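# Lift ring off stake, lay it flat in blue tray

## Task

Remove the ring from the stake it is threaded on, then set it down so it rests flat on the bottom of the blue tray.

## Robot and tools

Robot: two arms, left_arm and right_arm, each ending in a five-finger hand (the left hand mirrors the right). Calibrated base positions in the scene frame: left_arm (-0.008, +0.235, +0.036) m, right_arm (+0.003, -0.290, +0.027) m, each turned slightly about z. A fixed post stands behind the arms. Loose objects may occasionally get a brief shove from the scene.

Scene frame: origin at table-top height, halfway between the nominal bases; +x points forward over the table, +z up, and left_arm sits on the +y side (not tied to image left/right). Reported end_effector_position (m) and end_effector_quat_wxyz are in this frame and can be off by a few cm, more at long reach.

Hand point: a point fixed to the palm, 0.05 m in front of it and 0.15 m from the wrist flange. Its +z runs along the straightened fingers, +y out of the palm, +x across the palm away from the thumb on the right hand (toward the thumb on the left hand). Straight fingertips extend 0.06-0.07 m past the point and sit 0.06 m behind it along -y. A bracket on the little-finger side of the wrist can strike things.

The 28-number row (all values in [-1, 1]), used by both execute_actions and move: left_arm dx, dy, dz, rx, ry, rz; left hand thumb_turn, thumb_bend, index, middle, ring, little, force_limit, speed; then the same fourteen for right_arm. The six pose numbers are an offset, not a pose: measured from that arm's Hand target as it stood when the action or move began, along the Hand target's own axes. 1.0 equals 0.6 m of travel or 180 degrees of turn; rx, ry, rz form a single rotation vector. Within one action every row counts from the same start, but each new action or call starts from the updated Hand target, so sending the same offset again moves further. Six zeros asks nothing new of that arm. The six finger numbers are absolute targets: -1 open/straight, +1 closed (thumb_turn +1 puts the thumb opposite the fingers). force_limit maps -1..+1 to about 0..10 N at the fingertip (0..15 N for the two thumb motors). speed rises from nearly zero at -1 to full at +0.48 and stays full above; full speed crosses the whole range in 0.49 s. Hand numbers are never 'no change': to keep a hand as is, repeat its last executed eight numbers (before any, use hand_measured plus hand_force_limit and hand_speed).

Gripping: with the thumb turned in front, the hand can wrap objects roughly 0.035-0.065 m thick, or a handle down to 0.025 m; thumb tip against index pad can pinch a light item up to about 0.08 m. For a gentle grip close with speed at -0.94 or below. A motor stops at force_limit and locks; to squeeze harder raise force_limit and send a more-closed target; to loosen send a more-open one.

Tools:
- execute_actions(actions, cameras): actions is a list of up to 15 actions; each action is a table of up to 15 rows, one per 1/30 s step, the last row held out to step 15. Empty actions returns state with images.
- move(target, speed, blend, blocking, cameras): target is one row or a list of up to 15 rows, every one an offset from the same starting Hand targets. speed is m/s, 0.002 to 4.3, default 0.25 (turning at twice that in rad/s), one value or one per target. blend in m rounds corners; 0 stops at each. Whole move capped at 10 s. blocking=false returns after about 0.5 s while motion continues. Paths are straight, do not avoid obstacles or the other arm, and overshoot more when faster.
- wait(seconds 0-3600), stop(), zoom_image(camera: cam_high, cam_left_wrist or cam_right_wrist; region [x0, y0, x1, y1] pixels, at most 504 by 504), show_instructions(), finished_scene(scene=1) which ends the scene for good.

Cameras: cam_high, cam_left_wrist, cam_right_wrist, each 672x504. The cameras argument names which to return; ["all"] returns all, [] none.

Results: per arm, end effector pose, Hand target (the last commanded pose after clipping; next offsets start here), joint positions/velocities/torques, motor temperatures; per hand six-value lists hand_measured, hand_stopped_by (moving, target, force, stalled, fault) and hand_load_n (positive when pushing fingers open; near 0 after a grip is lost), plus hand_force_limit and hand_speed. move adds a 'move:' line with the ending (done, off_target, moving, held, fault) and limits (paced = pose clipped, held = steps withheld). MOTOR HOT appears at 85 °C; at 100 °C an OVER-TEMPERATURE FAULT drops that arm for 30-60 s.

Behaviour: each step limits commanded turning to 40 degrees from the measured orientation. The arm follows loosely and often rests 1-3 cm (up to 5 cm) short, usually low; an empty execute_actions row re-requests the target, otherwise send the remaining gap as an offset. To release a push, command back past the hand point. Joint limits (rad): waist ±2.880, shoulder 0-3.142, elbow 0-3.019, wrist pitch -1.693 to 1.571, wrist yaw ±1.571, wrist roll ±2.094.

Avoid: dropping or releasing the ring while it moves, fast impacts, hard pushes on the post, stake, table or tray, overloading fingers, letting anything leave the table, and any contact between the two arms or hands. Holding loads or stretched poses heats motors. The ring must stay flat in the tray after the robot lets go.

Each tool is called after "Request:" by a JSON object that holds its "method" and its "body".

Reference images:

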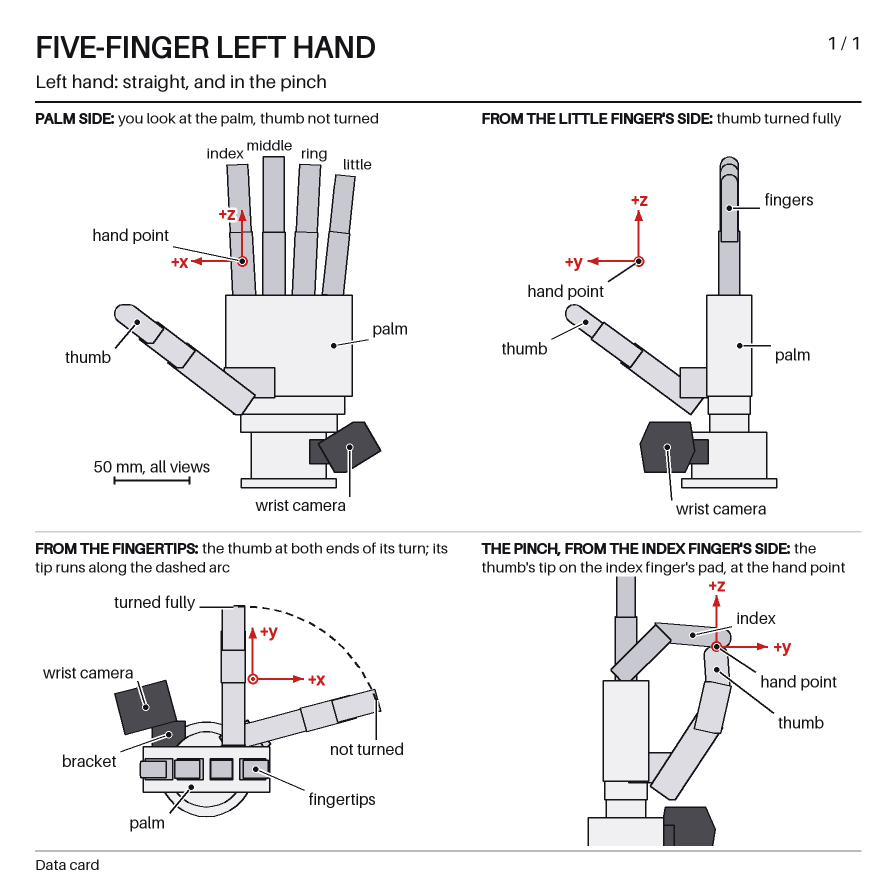

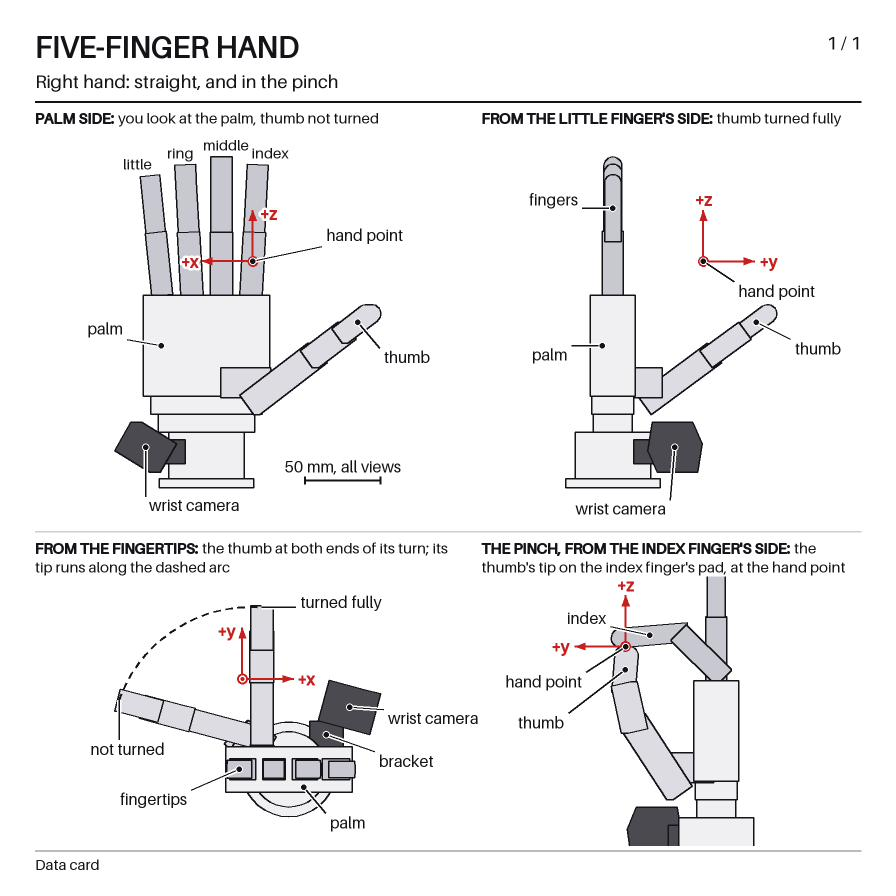

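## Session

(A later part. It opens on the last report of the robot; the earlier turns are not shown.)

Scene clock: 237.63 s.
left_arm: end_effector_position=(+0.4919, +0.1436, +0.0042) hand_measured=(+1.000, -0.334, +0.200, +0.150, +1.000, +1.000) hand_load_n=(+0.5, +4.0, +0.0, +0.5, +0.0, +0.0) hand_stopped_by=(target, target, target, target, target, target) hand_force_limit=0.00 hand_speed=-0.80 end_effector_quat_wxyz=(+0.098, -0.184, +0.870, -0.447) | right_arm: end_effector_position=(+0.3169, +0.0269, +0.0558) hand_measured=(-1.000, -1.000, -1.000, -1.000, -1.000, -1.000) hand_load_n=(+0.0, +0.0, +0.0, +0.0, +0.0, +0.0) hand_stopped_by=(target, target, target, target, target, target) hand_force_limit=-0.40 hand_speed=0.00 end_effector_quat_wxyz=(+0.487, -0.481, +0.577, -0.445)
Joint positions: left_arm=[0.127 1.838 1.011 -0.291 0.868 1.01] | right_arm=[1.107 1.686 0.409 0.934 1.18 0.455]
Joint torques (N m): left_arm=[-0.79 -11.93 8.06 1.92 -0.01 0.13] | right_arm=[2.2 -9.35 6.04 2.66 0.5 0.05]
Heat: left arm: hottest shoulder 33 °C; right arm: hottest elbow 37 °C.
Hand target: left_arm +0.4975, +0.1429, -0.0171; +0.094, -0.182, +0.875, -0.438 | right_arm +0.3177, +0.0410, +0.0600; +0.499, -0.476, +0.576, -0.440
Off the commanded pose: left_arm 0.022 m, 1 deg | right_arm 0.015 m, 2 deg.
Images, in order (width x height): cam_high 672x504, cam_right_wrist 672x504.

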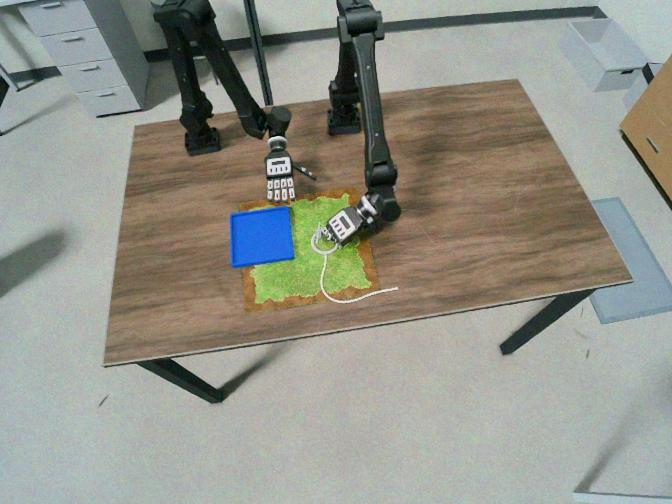

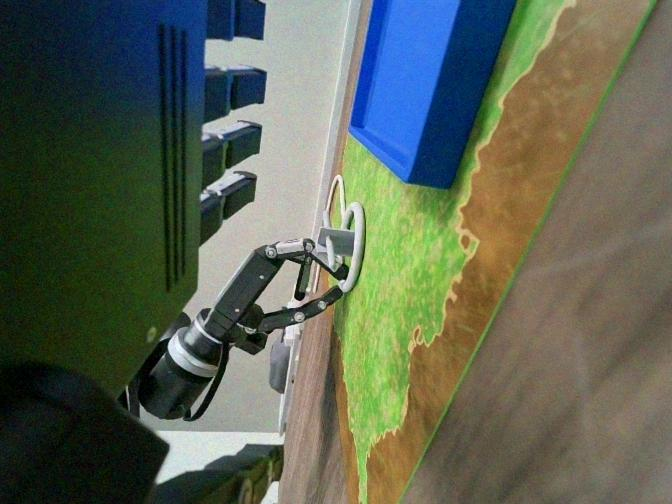

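Request:
{"method": "execute_actions", "body": {"actions": [[[0,0,0,0,0,0,1,-0.42,0.2,0.2,1,1,0.0,-0.7,0,0,0,0,0,0,-1,-1,-1,-1,-1,-1,-0.4,0]],[[0,0,0,0,0,0,1,-0.42,0.25,0.23,1,1,-0.2,-0.9,0,0,0,0,0,0,-1,-1,-1,-1,-1,-1,-0.4,0]]], "cameras": ["cam_right_wrist","cam_high","cam_left_wrist"]}}

Request:
{"method": "zoom_image", "body": {"camera": "cam_right_wrist", "region": [320, 250, 370, 310]}}

Request:
{"method": "zoom_image", "body": {"camera": "cam_left_wrist", "region": [230, 120, 400, 320]}}

Scene clock: 239.77 s.
left_arm: end_effector_position=(+0.4925, +0.1433, +0.0046) hand_measured=(+1.000, -0.420, +0.250, +0.180, +1.000, +1.000) hand_load_n=(+0.5, +0.0, +0.0, +3.0, +0.0, +0.0) hand_stopped_by=(target, target, target, force, target, target) hand_force_limit=-0.20 hand_speed=-0.90 end_effector_quat_wxyz=(+0.099, -0.183, +0.869, -0.448) | right_arm: end_effector_position=(+0.3169, +0.0269, +0.0558) hand_measured=(-1.000, -1.000, -1.000, -1.000, -1.000, -1.000) hand_load_n=(+0.0, +0.0, +0.0, +0.0, -0.5, +0.0) hand_stopped_by=(target, target, target, target, target, target) hand_force_limit=-0.40 hand_speed=0.00 end_effector_quat_wxyz=(+0.487, -0.481, +0.577, -0.445)
Joint positions: left_arm=[0.127 1.838 1.011 -0.288 0.87 1.01] | right_arm=[1.107 1.686 0.409 0.934 1.18 0.455]
Joint torques (N m): left_arm=[-0.73 -11.87 8.05 1.8 -0.12 0.13] | right_arm=[2.37 -9.7 6 2.69 0.48 0.02]
Heat: left arm: hottest shoulder 33 °C; right arm: hottest elbow 37 °C.
Hand target: left_arm +0.4974, +0.1430, -0.0172; +0.094, -0.182, +0.875, -0.438 | right_arm +0.3177, +0.0410, +0.0600; +0.499, -0.476, +0.576, -0.440
Off the commanded pose: left_arm 0.022 m, 1 deg | right_arm 0.015 m, 2 deg.

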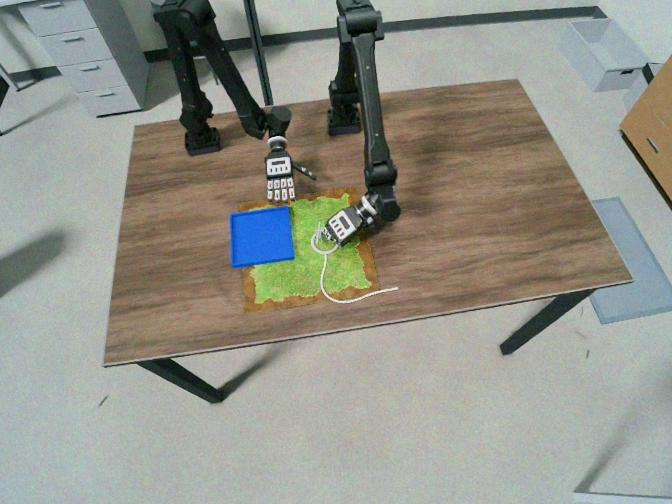

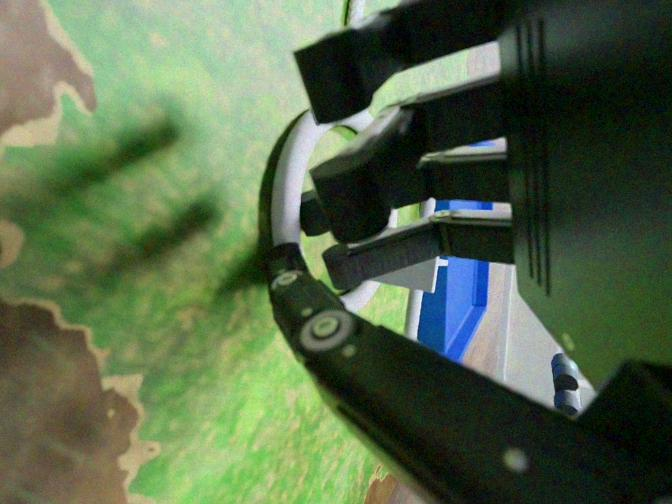

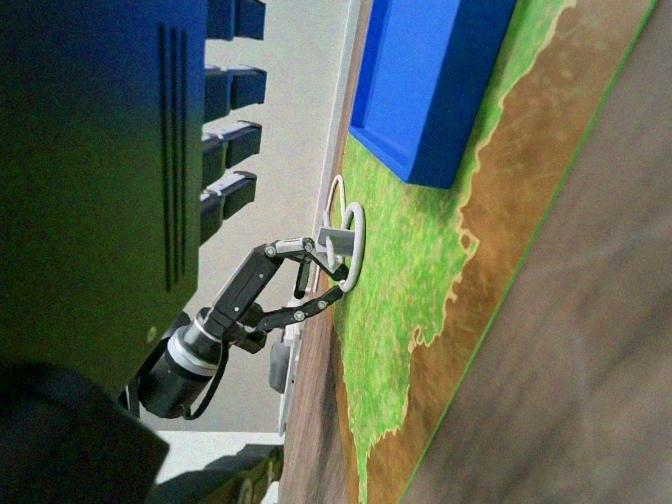

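Scaled by 8.400 from the camera's image (finer frame: 960x720).

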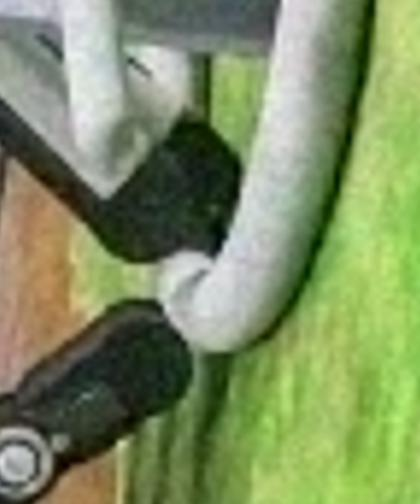

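Scaled by 2.520 from the camera's image (finer frame: 960x720).

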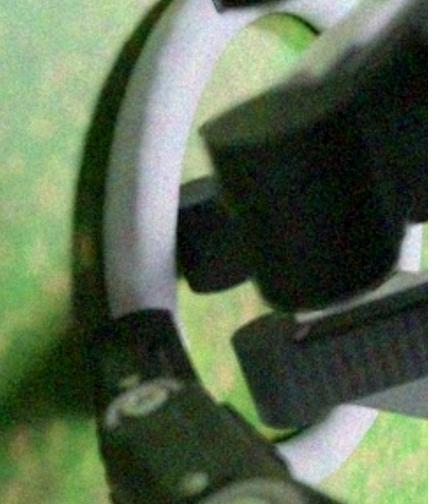

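Request:
{"method": "execute_actions", "body": {"actions": [[[0,0,0,0,0,0,1,-0.52,0.2,0.15,1,1,0.0,-0.5,0,0,0,0,0,0,-1,-1,-1,-1,-1,-1,-0.4,0]],[[0,0,0,0,0,0,1,-0.42,0.2,0.15,1,1,0.0,-0.8,0,0,0,0,0,0,-1,-1,-1,-1,-1,-1,-0.4,0]]], "cameras": ["cam_right_wrist","cam_high","cam_left_wrist"]}}

Request:
{"method": "zoom_image", "body": {"camera": "cam_right_wrist", "region": [320, 250, 370, 310]}}

Request:
{"method": "zoom_image", "body": {"camera": "cam_left_wrist", "region": [230, 120, 400, 320]}}

Scene clock: 242.23 s.
left_arm: end_effector_position=(+0.4938, +0.1424, +0.0036) hand_measured=(+1.000, -0.422, +0.200, +0.150, +1.000, +1.000) hand_load_n=(+0.0, +4.0, +0.0, +0.0, +0.0, +0.0) hand_stopped_by=(target, target, target, target, target, target) hand_force_limit=0.00 hand_speed=-0.80 end_effector_quat_wxyz=(+0.101, -0.181, +0.870, -0.448) | right_arm: end_effector_position=(+0.3169, +0.0269, +0.0558) hand_measured=(-1.000, -1.000, -1.000, -1.000, -1.000, -1.000) hand_load_n=(+0.0, +0.0, +0.0, +0.0, +0.0, +0.0) hand_stopped_by=(target, target, target, target, target, target) hand_force_limit=-0.40 hand_speed=0.00 end_effector_quat_wxyz=(+0.487, -0.481, +0.577, -0.445)
Joint positions: left_arm=[0.124 1.841 1.012 -0.282 0.868 1.01] | right_arm=[1.107 1.686 0.409 0.934 1.18 0.455]
Joint torques (N m): left_arm=[-0.67 -12.1 7.99 1.57 -0.02 0.13] | right_arm=[3.55 -9.05 6.31 2.35 0.51 0.03]
Heat: left arm: hottest shoulder 32 °C; right arm: hottest elbow 37 °C.
Hand target: left_arm +0.4975, +0.1430, -0.0172; +0.094, -0.182, +0.875, -0.439 | right_arm +0.3177, +0.0410, +0.0600; +0.499, -0.476, +0.576, -0.440
Off the commanded pose: left_arm 0.021 m, 1 deg | right_arm 0.015 m, 2 deg.

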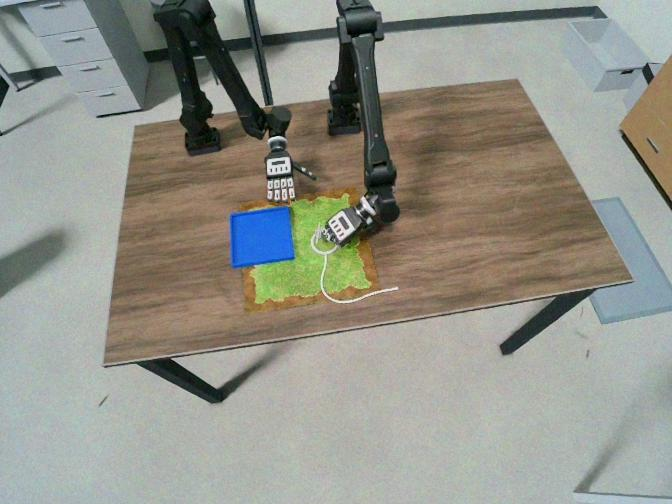

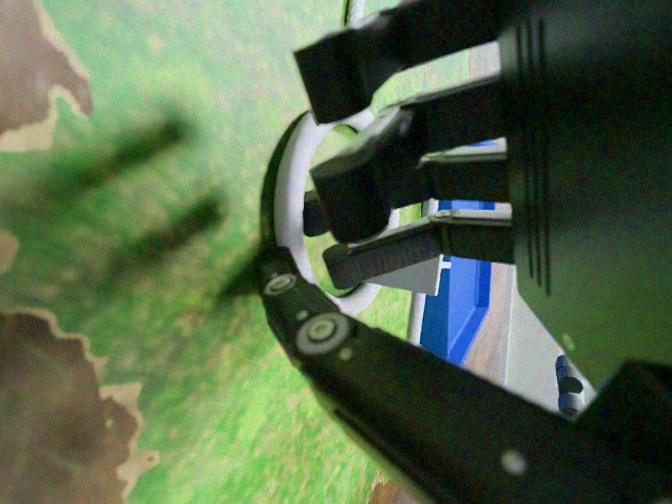

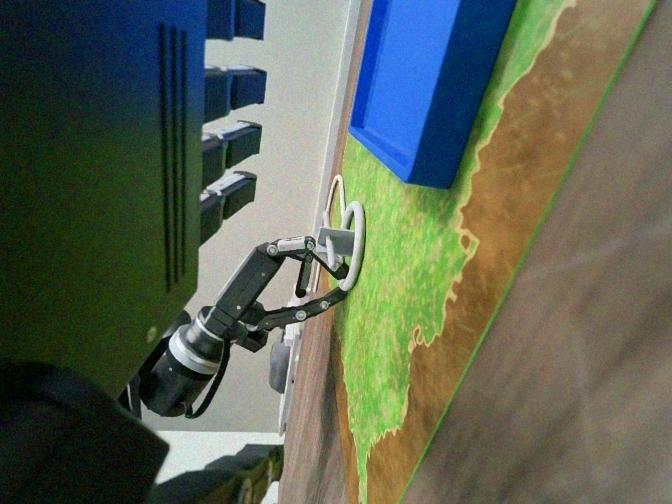

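Scaled by 8.400 from the camera's image (finer frame: 960x720).

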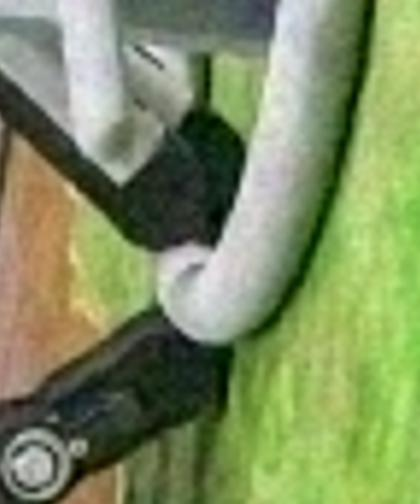

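Scaled by 2.520 from the camera's image (finer frame: 960x720).

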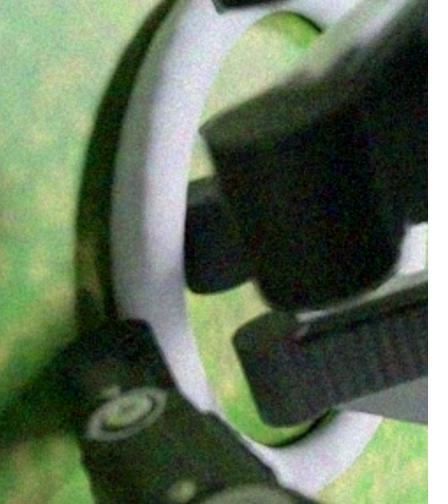

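Request:
{"method": "execute_actions", "body": {"actions": [[[0,0,0,0,0,0,1,-0.42,0.35,0.3,1,1,-0.3,-0.9,0,0,0,0,0,0,-1,-1,-1,-1,-1,-1,-0.4,0]]], "cameras": ["cam_right_wrist","cam_high","cam_left_wrist"]}}

Request:
{"method": "zoom_image", "body": {"camera": "cam_right_wrist", "region": [320, 250, 370, 310]}}

Request:
{"method": "zoom_image", "body": {"camera": "cam_left_wrist", "region": [230, 120, 400, 320]}}

Scene clock: 243.43 s.
left_arm: end_effector_position=(+0.4938, +0.1422, +0.0036) hand_measured=(+1.000, -0.422, +0.350, +0.194, +1.000, +1.000) hand_load_n=(+0.0, +4.0, +0.0, +3.5, +0.0, +0.0) hand_stopped_by=(target, target, target, force, target, target) hand_force_limit=-0.30 hand_speed=-0.90 end_effector_quat_wxyz=(+0.101, -0.181, +0.870, -0.448) | right_arm: end_effector_position=(+0.3169, +0.0269, +0.0558) hand_measured=(-1.000, -1.000, -1.000, -1.000, -1.000, -1.000) hand_load_n=(+0.0, +0.0, +0.0, +0.0, +0.0, +0.0) hand_stopped_by=(target, target, target, target, target, target) hand_force_limit=-0.40 hand_speed=0.00 end_effector_quat_wxyz=(+0.487, -0.481, +0.577, -0.445)
Joint positions: left_arm=[0.124 1.841 1.012 -0.282 0.868 1.01] | right_arm=[1.107 1.686 0.409 0.934 1.18 0.455]
Joint torques (N m): left_arm=[-0.62 -12.1 7.98 1.52 -0.01 0.12] | right_arm=[2.9 -9.76 6.04 2.62 0.54 0]
Heat: left arm: hottest shoulder 32 °C; right arm: hottest elbow 37 °C.
Hand target: left_arm +0.4975, +0.1430, -0.0172; +0.094, -0.182, +0.875, -0.439 | right_arm +0.3177, +0.0410, +0.0600; +0.499, -0.476, +0.576, -0.440
Off the commanded pose: left_arm 0.021 m, 1 deg | right_arm 0.015 m, 2 deg.

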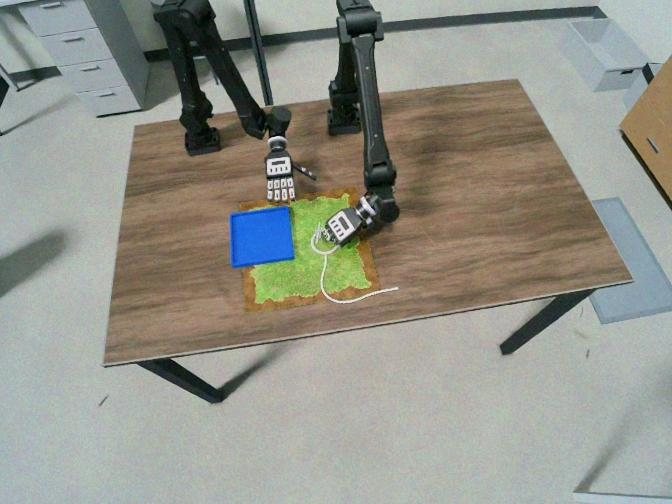

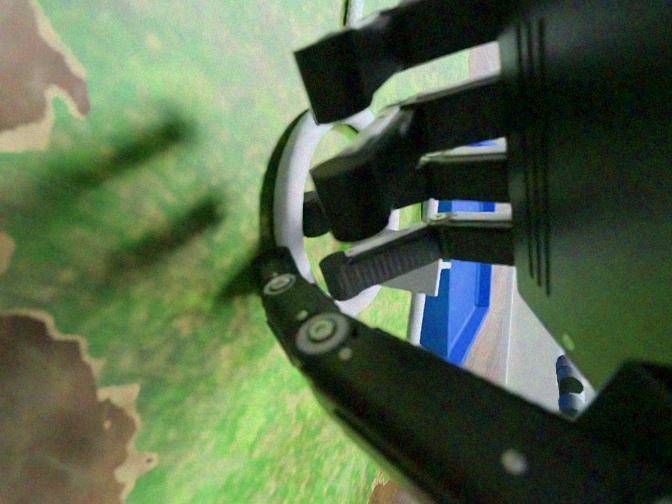

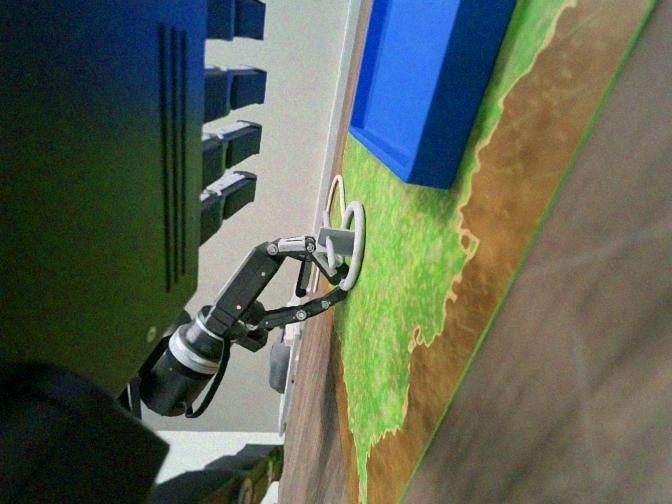

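Scaled by 8.400 from the camera's image (finer frame: 960x720).

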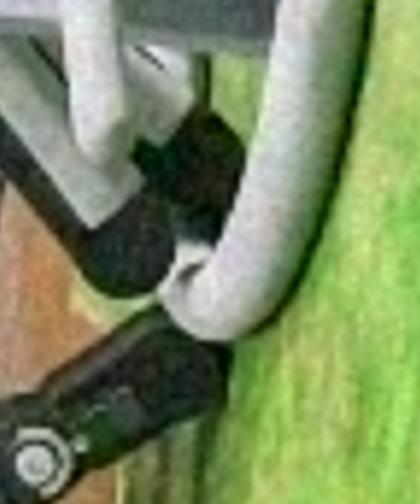

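Scaled by 2.520 from the camera's image (finer frame: 960x720).

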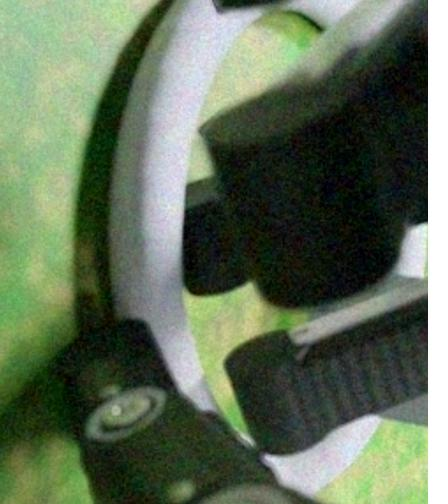

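Request:
{"method": "execute_actions", "body": {"actions": [[[0,0,0,0,0,0,1,-0.42,0.1,0.4,1,1,0.1,-0.8,0,0,0,0,0,0,-1,-1,-1,-1,-1,-1,-0.4,0]],[[0,0,0,0,0,0,1,-0.42,0.25,0.4,1,1,0.1,-0.9,0,0,0,0,0,0,-1,-1,-1,-1,-1,-1,-0.4,0]]], "cameras": ["cam_right_wrist","cam_high","cam_left_wrist"]}}

Request:
{"method": "zoom_image", "body": {"camera": "cam_right_wrist", "region": [320, 250, 370, 310]}}

Request:
{"method": "zoom_image", "body": {"camera": "cam_left_wrist", "region": [230, 120, 400, 320]}}

Scene clock: 245.53 s.
left_arm: end_effector_position=(+0.4937, +0.1420, +0.0034) hand_measured=(+1.000, -0.424, +0.250, +0.208, +1.000, +1.000) hand_load_n=(+0.5, +5.0, +0.0, +5.5, +0.0, +0.0) hand_stopped_by=(target, target, target, force, target, target) hand_force_limit=0.10 hand_speed=-0.90 end_effector_quat_wxyz=(+0.101, -0.181, +0.870, -0.448) | right_arm: end_effector_position=(+0.3169, +0.0269, +0.0558) hand_measured=(-1.000, -1.000, -1.000, -1.000, -1.000, -1.000) hand_load_n=(-0.5, +0.0, +0.0, +0.0, -0.5, +0.0) hand_stopped_by=(target, target, target, target, target, target) hand_force_limit=-0.40 hand_speed=0.00 end_effector_quat_wxyz=(+0.487, -0.481, +0.577, -0.445)
Joint positions: left_arm=[0.123 1.841 1.012 -0.282 0.868 1.01] | right_arm=[1.107 1.686 0.409 0.934 1.18 0.455]
Joint torques (N m): left_arm=[-0.21 -11.99 7.99 1.52 -0.02 0.14] | right_arm=[3.25 -9.23 6.24 2.56 0.45 0.03]
Heat: left arm: hottest shoulder 32 °C; right arm: hottest elbow 36 °C.
Hand target: left_arm +0.4975, +0.1429, -0.0172; +0.094, -0.182, +0.875, -0.439 | right_arm +0.3177, +0.0410, +0.0600; +0.499, -0.476, +0.576, -0.440
Off the commanded pose: left_arm 0.021 m, 1 deg | right_arm 0.015 m, 2 deg.

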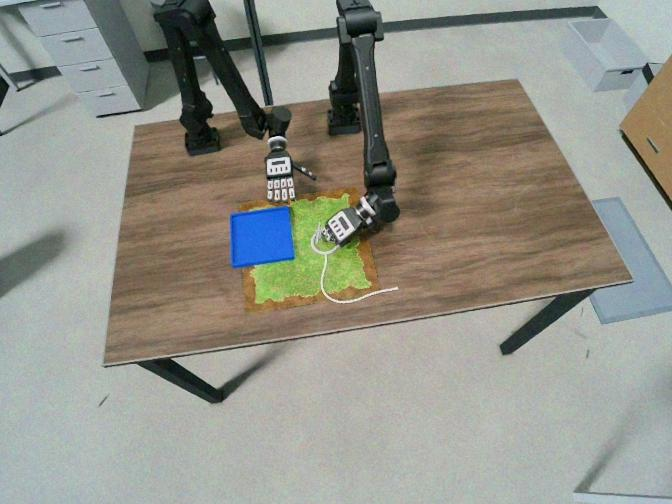

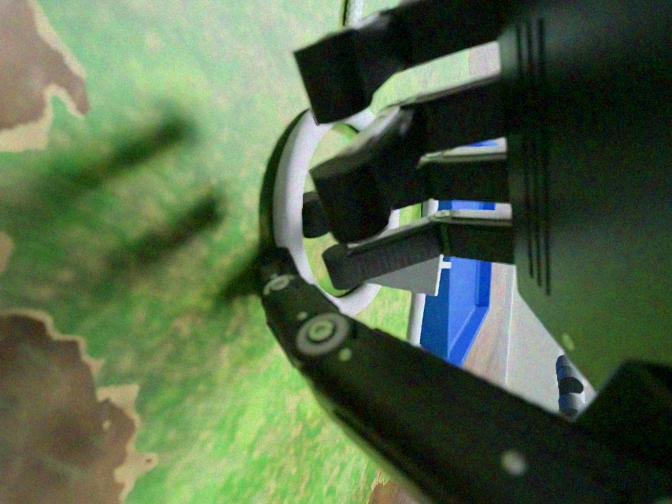

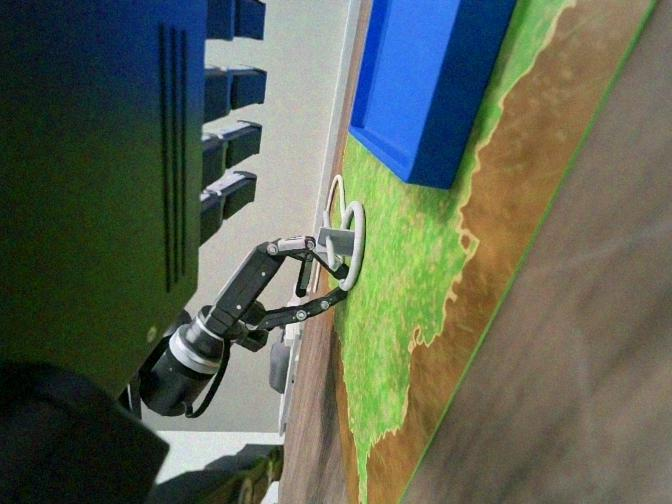

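Scaled by 8.400 from the camera's image (finer frame: 960x720).

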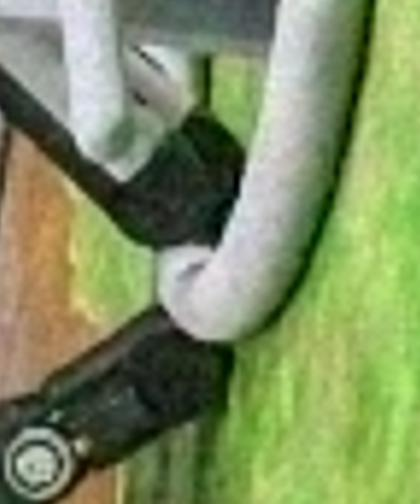

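Scaled by 2.520 from the camera's image (finer frame: 960x720).

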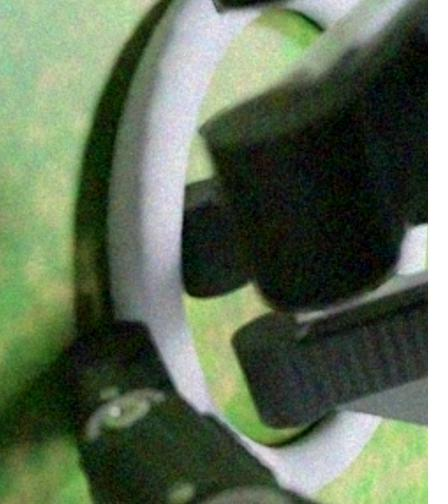

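Request:
{"method": "execute_actions", "body": {"actions": []}}

Scene clock: 247.33 s.
left_arm: end_effector_position=(+0.4937, +0.1420, +0.0034) hand_measured=(+1.000, -0.424, +0.250, +0.208, +1.000, +1.000) hand_load_n=(+0.5, +5.0, +0.0, +5.0, +0.0, +0.0) hand_stopped_by=(target, target, target, force, target, target) hand_force_limit=0.10 hand_speed=-0.90 end_effector_quat_wxyz=(+0.101, -0.181, +0.870, -0.448) | right_arm: end_effector_position=(+0.3169, +0.0269, +0.0558) hand_measured=(-1.000, -1.000, -1.000, -1.000, -1.000, -1.000) hand_load_n=(+0.0, +0.0, +0.0, +0.0, +0.0, +0.0) hand_stopped_by=(target, target, target, target, target, target) hand_force_limit=-0.40 hand_speed=0.00 end_effector_quat_wxyz=(+0.487, -0.481, +0.577, -0.445)
Joint positions: left_arm=[0.123 1.841 1.012 -0.282 0.868 1.01] | right_arm=[1.107 1.686 0.409 0.934 1.18 0.455]
Joint velocities: within noise
Joint torques (N m): left_arm=[-0.56 -12.22 7.99 1.54 -0.01 0.13] | right_arm=[3.08 -8.53 5.98 2.58 0.52 0.01]
Motor temperatures (°C): left_arm=[28 32 31 28 31 27] | right_arm=[29 34 36 30 29 30]
Heat: left arm: hottest shoulder 32 °C; right arm: hottest elbow 36 °C.
Hand target: left_arm +0.4975, +0.1429, -0.0172; +0.094, -0.182, +0.875, -0.439 | right_arm +0.3177, +0.0410, +0.0600; +0.499, -0.476, +0.576, -0.440
Off the commanded pose: left_arm 0.021 m, 1 deg | right_arm 0.015 m, 2 deg.

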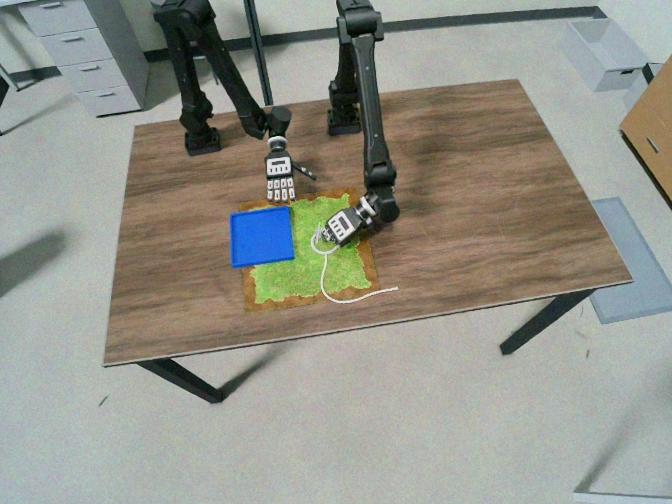

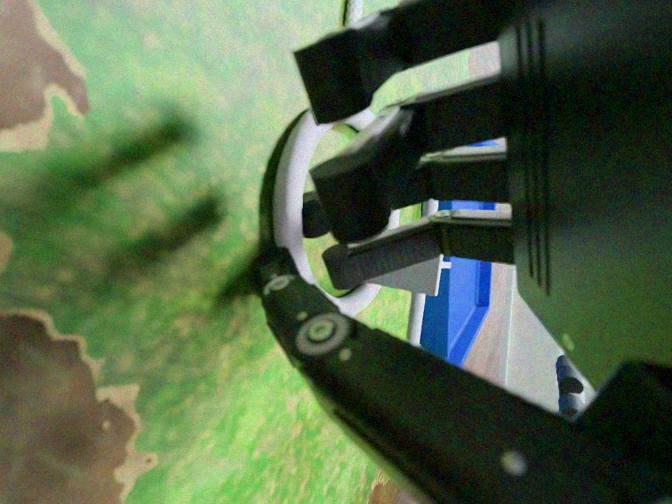

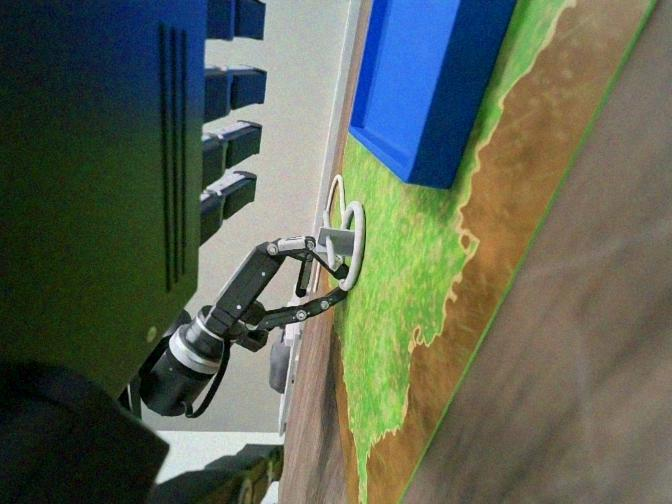

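Request:
{"method": "zoom_image", "body": {"camera": "cam_right_wrist", "region": [300, 190, 390, 320]}}

Request:
{"method": "zoom_image", "body": {"camera": "cam_high", "region": [305, 215, 355, 265]}}

Request:
{"method": "zoom_image", "body": {"camera": "cam_left_wrist", "region": [240, 80, 480, 340]}}

Scaled by 3.877 from the camera's image (finer frame: 960x720).

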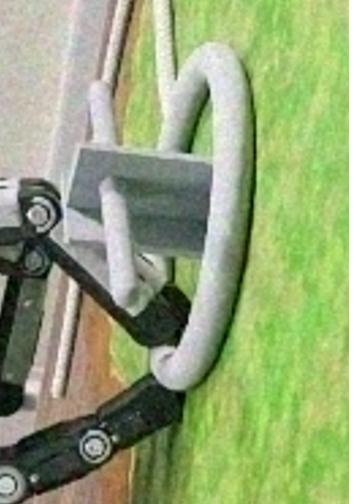

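Scaled by 10.080 from the camera's image (finer frame: 960x720).

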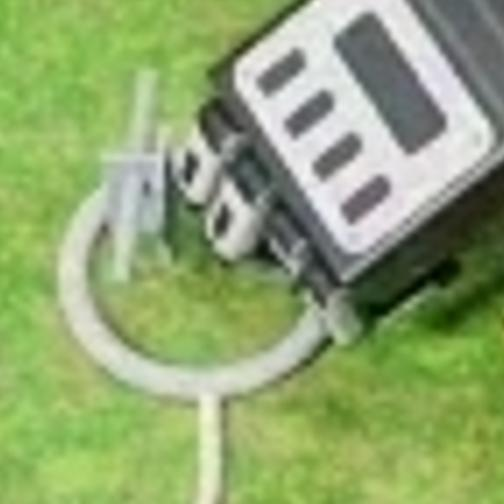

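Scaled by 1.938 from the camera's image (finer frame: 960x720).

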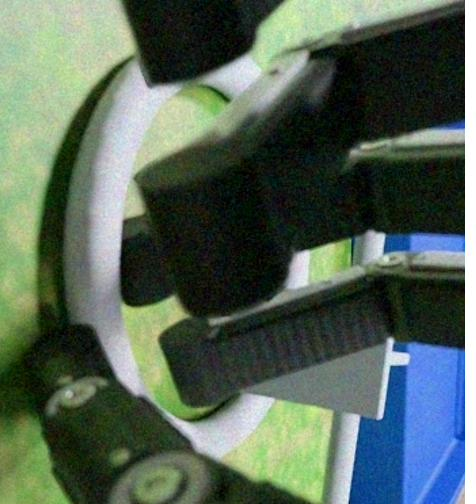

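Request:
{"method": "move", "body": {"target": [[-0.0002,-0.0294,-0.0219,0,0,0,1,-0.42,0.25,0.45,1,1,0.2,-0.9,0,0,0,0,0,0,-1,-1,-1,-1,-1,-1,-0.4,0]], "speed": 0.02, "cameras": ["cam_high","cam_left_wrist","cam_right_wrist"]}}

Request:
{"method": "zoom_image", "body": {"camera": "cam_right_wrist", "region": [300, 190, 390, 320]}}

Scene clock: 250.07 s.
left_arm: end_effector_position=(+0.4894, +0.1420, +0.0040) hand_measured=(+1.000, -0.424, +0.250, +0.214, +1.000, +1.000) hand_load_n=(+0.5, +4.0, +0.0, +3.5, +0.5, +0.0) hand_stopped_by=(target, target, target, force, target, target) hand_force_limit=0.20 hand_speed=-0.90 end_effector_quat_wxyz=(+0.089, -0.188, +0.871, -0.445) | right_arm: end_effector_position=(+0.3169, +0.0269, +0.0558) hand_measured=(-1.000, -1.000, -1.000, -1.000, -1.000, -1.000) hand_load_n=(-0.5, +0.0, +0.0, +0.0, +0.0, +0.0) hand_stopped_by=(target, target, target, target, target, target) hand_force_limit=-0.40 hand_speed=0.00 end_effector_quat_wxyz=(+0.487, -0.481, +0.577, -0.445)
Joint positions: left_arm=[0.123 1.839 1.018 -0.315 0.865 1.01] | right_arm=[1.107 1.686 0.409 0.934 1.18 0.455]
Joint torques (N m): left_arm=[-0.44 -15.44 8.44 0.69 0.14 0.12] | right_arm=[2.73 -8.88 6.15 2.89 0.48 0]
Heat: left arm: hottest shoulder 32 °C; right arm: hottest elbow 36 °C.
Hand target: left_arm +0.4974, +0.1429, +0.0047; +0.094, -0.182, +0.875, -0.438 | right_arm +0.3177, +0.0410, +0.0600; +0.499, -0.476, +0.576, -0.440
Off the commanded pose: left_arm 0.008 m, 1 deg | right_arm 0.015 m, 2 deg.
move: done

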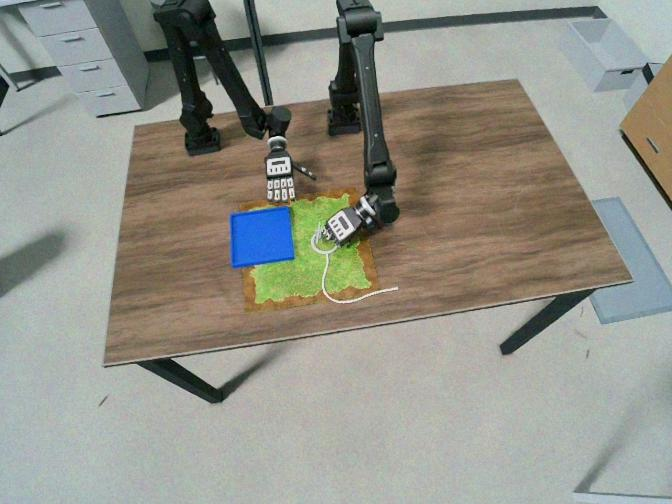

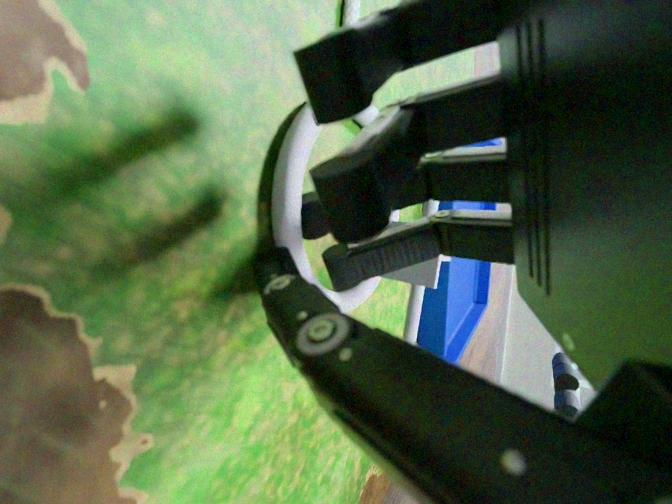

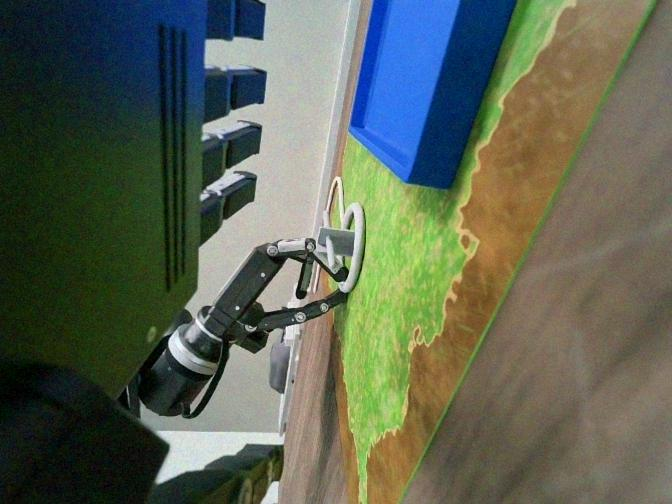

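Scaled by 3.877 from the camera's image (finer frame: 960x720).

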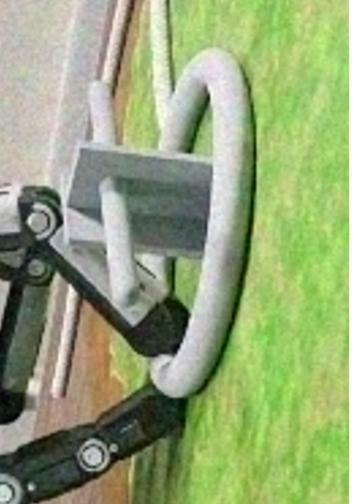

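Request:
{"method": "move", "body": {"target": [[-0.0001,-0.008,-0.006,0,0,0,1,-0.42,0.25,0.5,1,1,0.3,-0.9,0,0,0,0,0,0,-1,-1,-1,-1,-1,-1,-0.4,0]], "speed": 0.02, "cameras": ["cam_high","cam_left_wrist","cam_right_wrist"]}}

Request:
{"method": "zoom_image", "body": {"camera": "cam_right_wrist", "region": [300, 190, 390, 320]}}

Scene clock: 251.37 s.
left_arm: end_effector_position=(+0.4856, +0.1422, +0.0044) hand_measured=(+1.000, -0.424, +0.250, +0.238, +1.000, +1.000) hand_load_n=(+1.5, +5.5, +0.0, +5.5, +0.0, +0.0) hand_stopped_by=(target, target, target, force, target, target) hand_force_limit=0.30 hand_speed=-0.90 end_effector_quat_wxyz=(+0.083, -0.192, +0.872, -0.442) | right_arm: end_effector_position=(+0.3169, +0.0269, +0.0558) hand_measured=(-1.000, -1.000, -1.000, -1.000, -1.000, -1.000) hand_load_n=(-0.5, +0.0, +0.0, +0.0, +0.0, +0.0) hand_stopped_by=(target, target, target, target, target, target) hand_force_limit=-0.40 hand_speed=0.00 end_effector_quat_wxyz=(+0.487, -0.481, +0.577, -0.445)
Joint positions: left_arm=[0.123 1.836 1.018 -0.335 0.861 1.01] | right_arm=[1.107 1.686 0.409 0.934 1.18 0.455]
Joint torques (N m): left_arm=[-0.44 -16.26 8.69 0.79 0.34 0.11] | right_arm=[2.9 -8.59 6.16 2.69 0.52 0]
Heat: left arm: hottest shoulder 32 °C; right arm: hottest elbow 36 °C.
Hand target: left_arm +0.4973, +0.1430, +0.0106; +0.094, -0.182, +0.875, -0.438 | right_arm +0.3177, +0.0410, +0.0600; +0.499, -0.476, +0.576, -0.440
Off the commanded pose: left_arm 0.013 m, 2 deg | right_arm 0.015 m, 2 deg.
move: off_target (left_arm)

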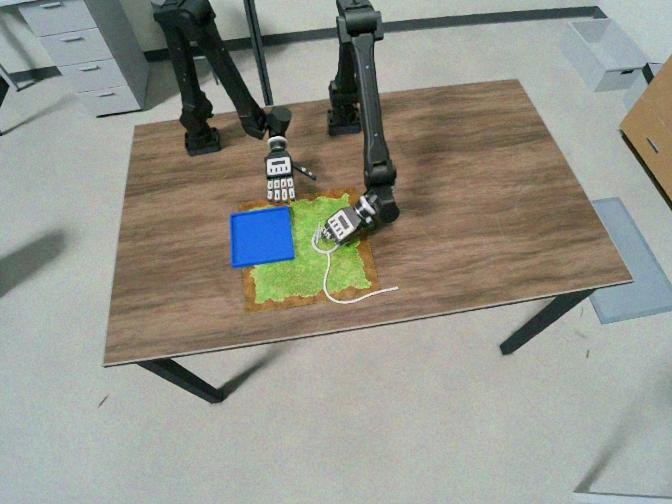

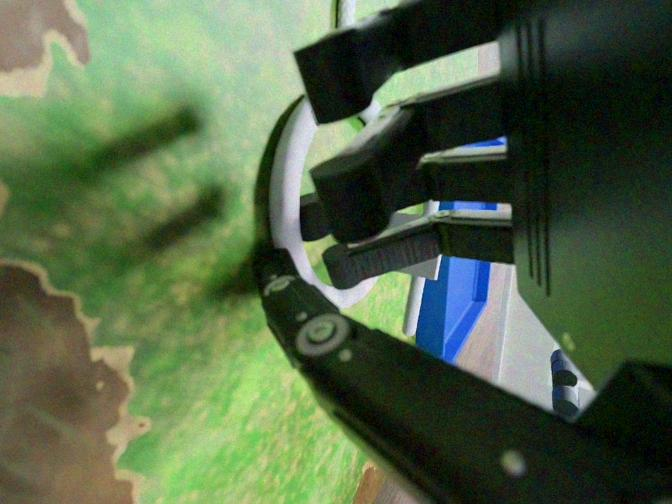

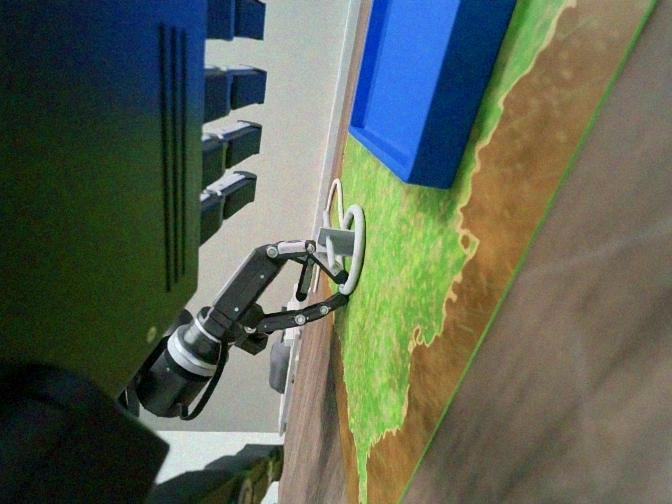

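Scaled by 3.877 from the camera's image (finer frame: 960x720).

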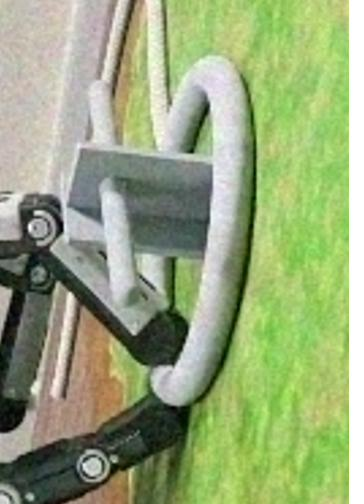

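Request:
{"method": "move", "body": {"target": [[-0.0001,-0.008,-0.006,0,0,0,1,-0.42,0.25,0.5,1,1,0.3,-0.9,0,0,0,0,0,0,-1,-1,-1,-1,-1,-1,-0.4,0]], "speed": 0.02, "cameras": ["cam_high","cam_right_wrist"]}}

Request:
{"method": "zoom_image", "body": {"camera": "cam_right_wrist", "region": [300, 190, 390, 320]}}

Request:
{"method": "zoom_image", "body": {"camera": "cam_high", "region": [305, 215, 355, 265]}}

Scene clock: 252.70 s.
left_arm: end_effector_position=(+0.4825, +0.1427, +0.0050) hand_measured=(+1.000, -0.424, +0.250, +0.238, +1.000, +1.000) hand_load_n=(+1.5, +4.0, +0.0, +4.0, +0.0, +0.0) hand_stopped_by=(target, target, target, force, target, target) hand_force_limit=0.30 hand_speed=-0.90 end_effector_quat_wxyz=(+0.078, -0.195, +0.873, -0.439) | right_arm: end_effector_position=(+0.3169, +0.0269, +0.0558) hand_measured=(-1.000, -1.000, -1.000, -1.000, -1.000, -1.000) hand_load_n=(+0.0, +0.0, +0.0, +0.0, +0.0, +0.0) hand_stopped_by=(target, target, target, target, target, target) hand_force_limit=-0.40 hand_speed=0.00 end_effector_quat_wxyz=(+0.487, -0.481, +0.577, -0.445)
Joint positions: left_arm=[0.123 1.832 1.018 -0.352 0.857 1.01] | right_arm=[1.107 1.686 0.409 0.934 1.18 0.455]
Joint torques (N m): left_arm=[-0.67 -16.79 8.94 0.85 0.53 0.12] | right_arm=[2.9 -9.41 6.24 2.61 0.54 0.04]
Heat: left arm: hottest shoulder 33 °C; right arm: hottest elbow 36 °C.
Hand target: left_arm +0.4974, +0.1430, +0.0166; +0.094, -0.182, +0.875, -0.438 | right_arm +0.3177, +0.0410, +0.0600; +0.499, -0.476, +0.576, -0.440
Off the commanded pose: left_arm 0.019 m, 2 deg | right_arm 0.015 m, 2 deg.
move: off_target (left_arm)

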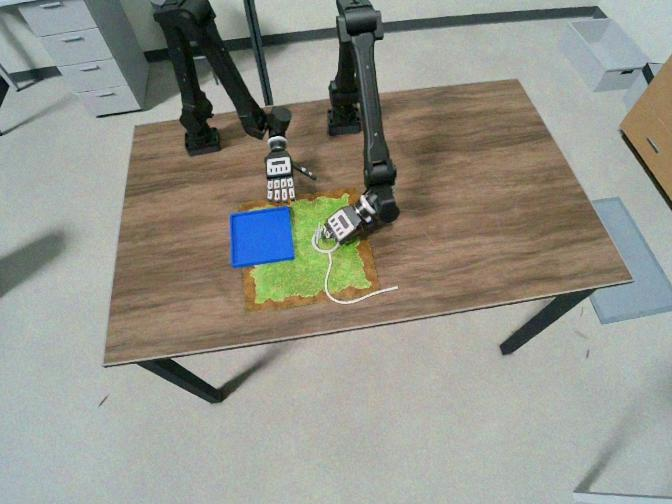

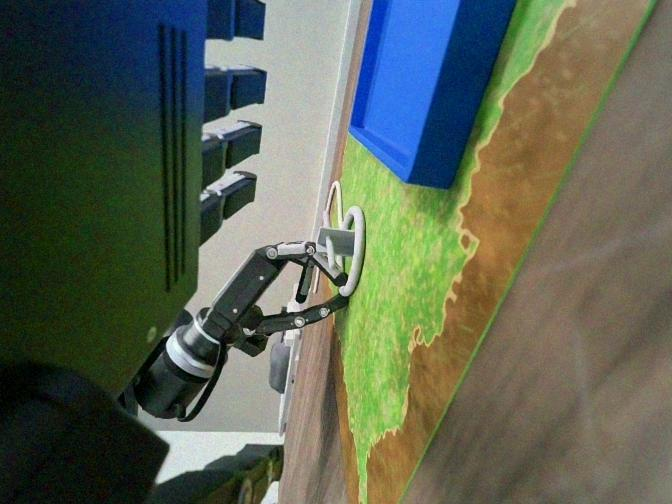

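Scaled by 3.877 from the camera's image (finer frame: 960x720).

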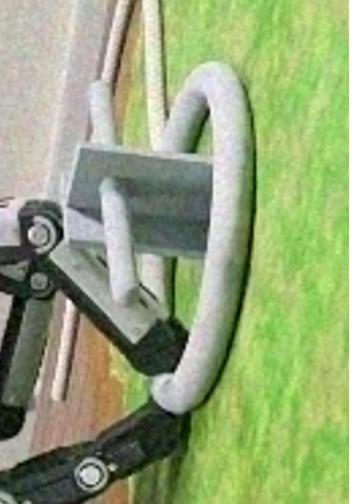

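Scaled by 10.080 from the camera's image (finer frame: 960x720).

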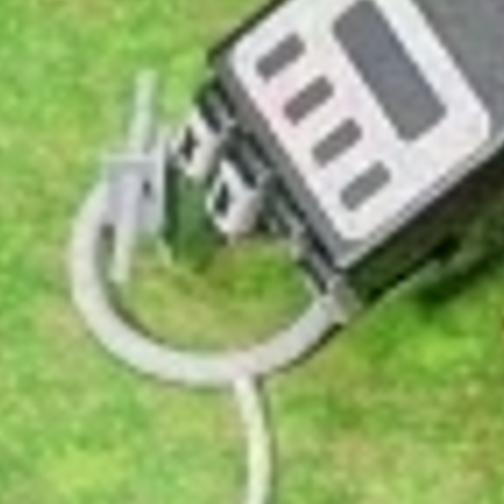

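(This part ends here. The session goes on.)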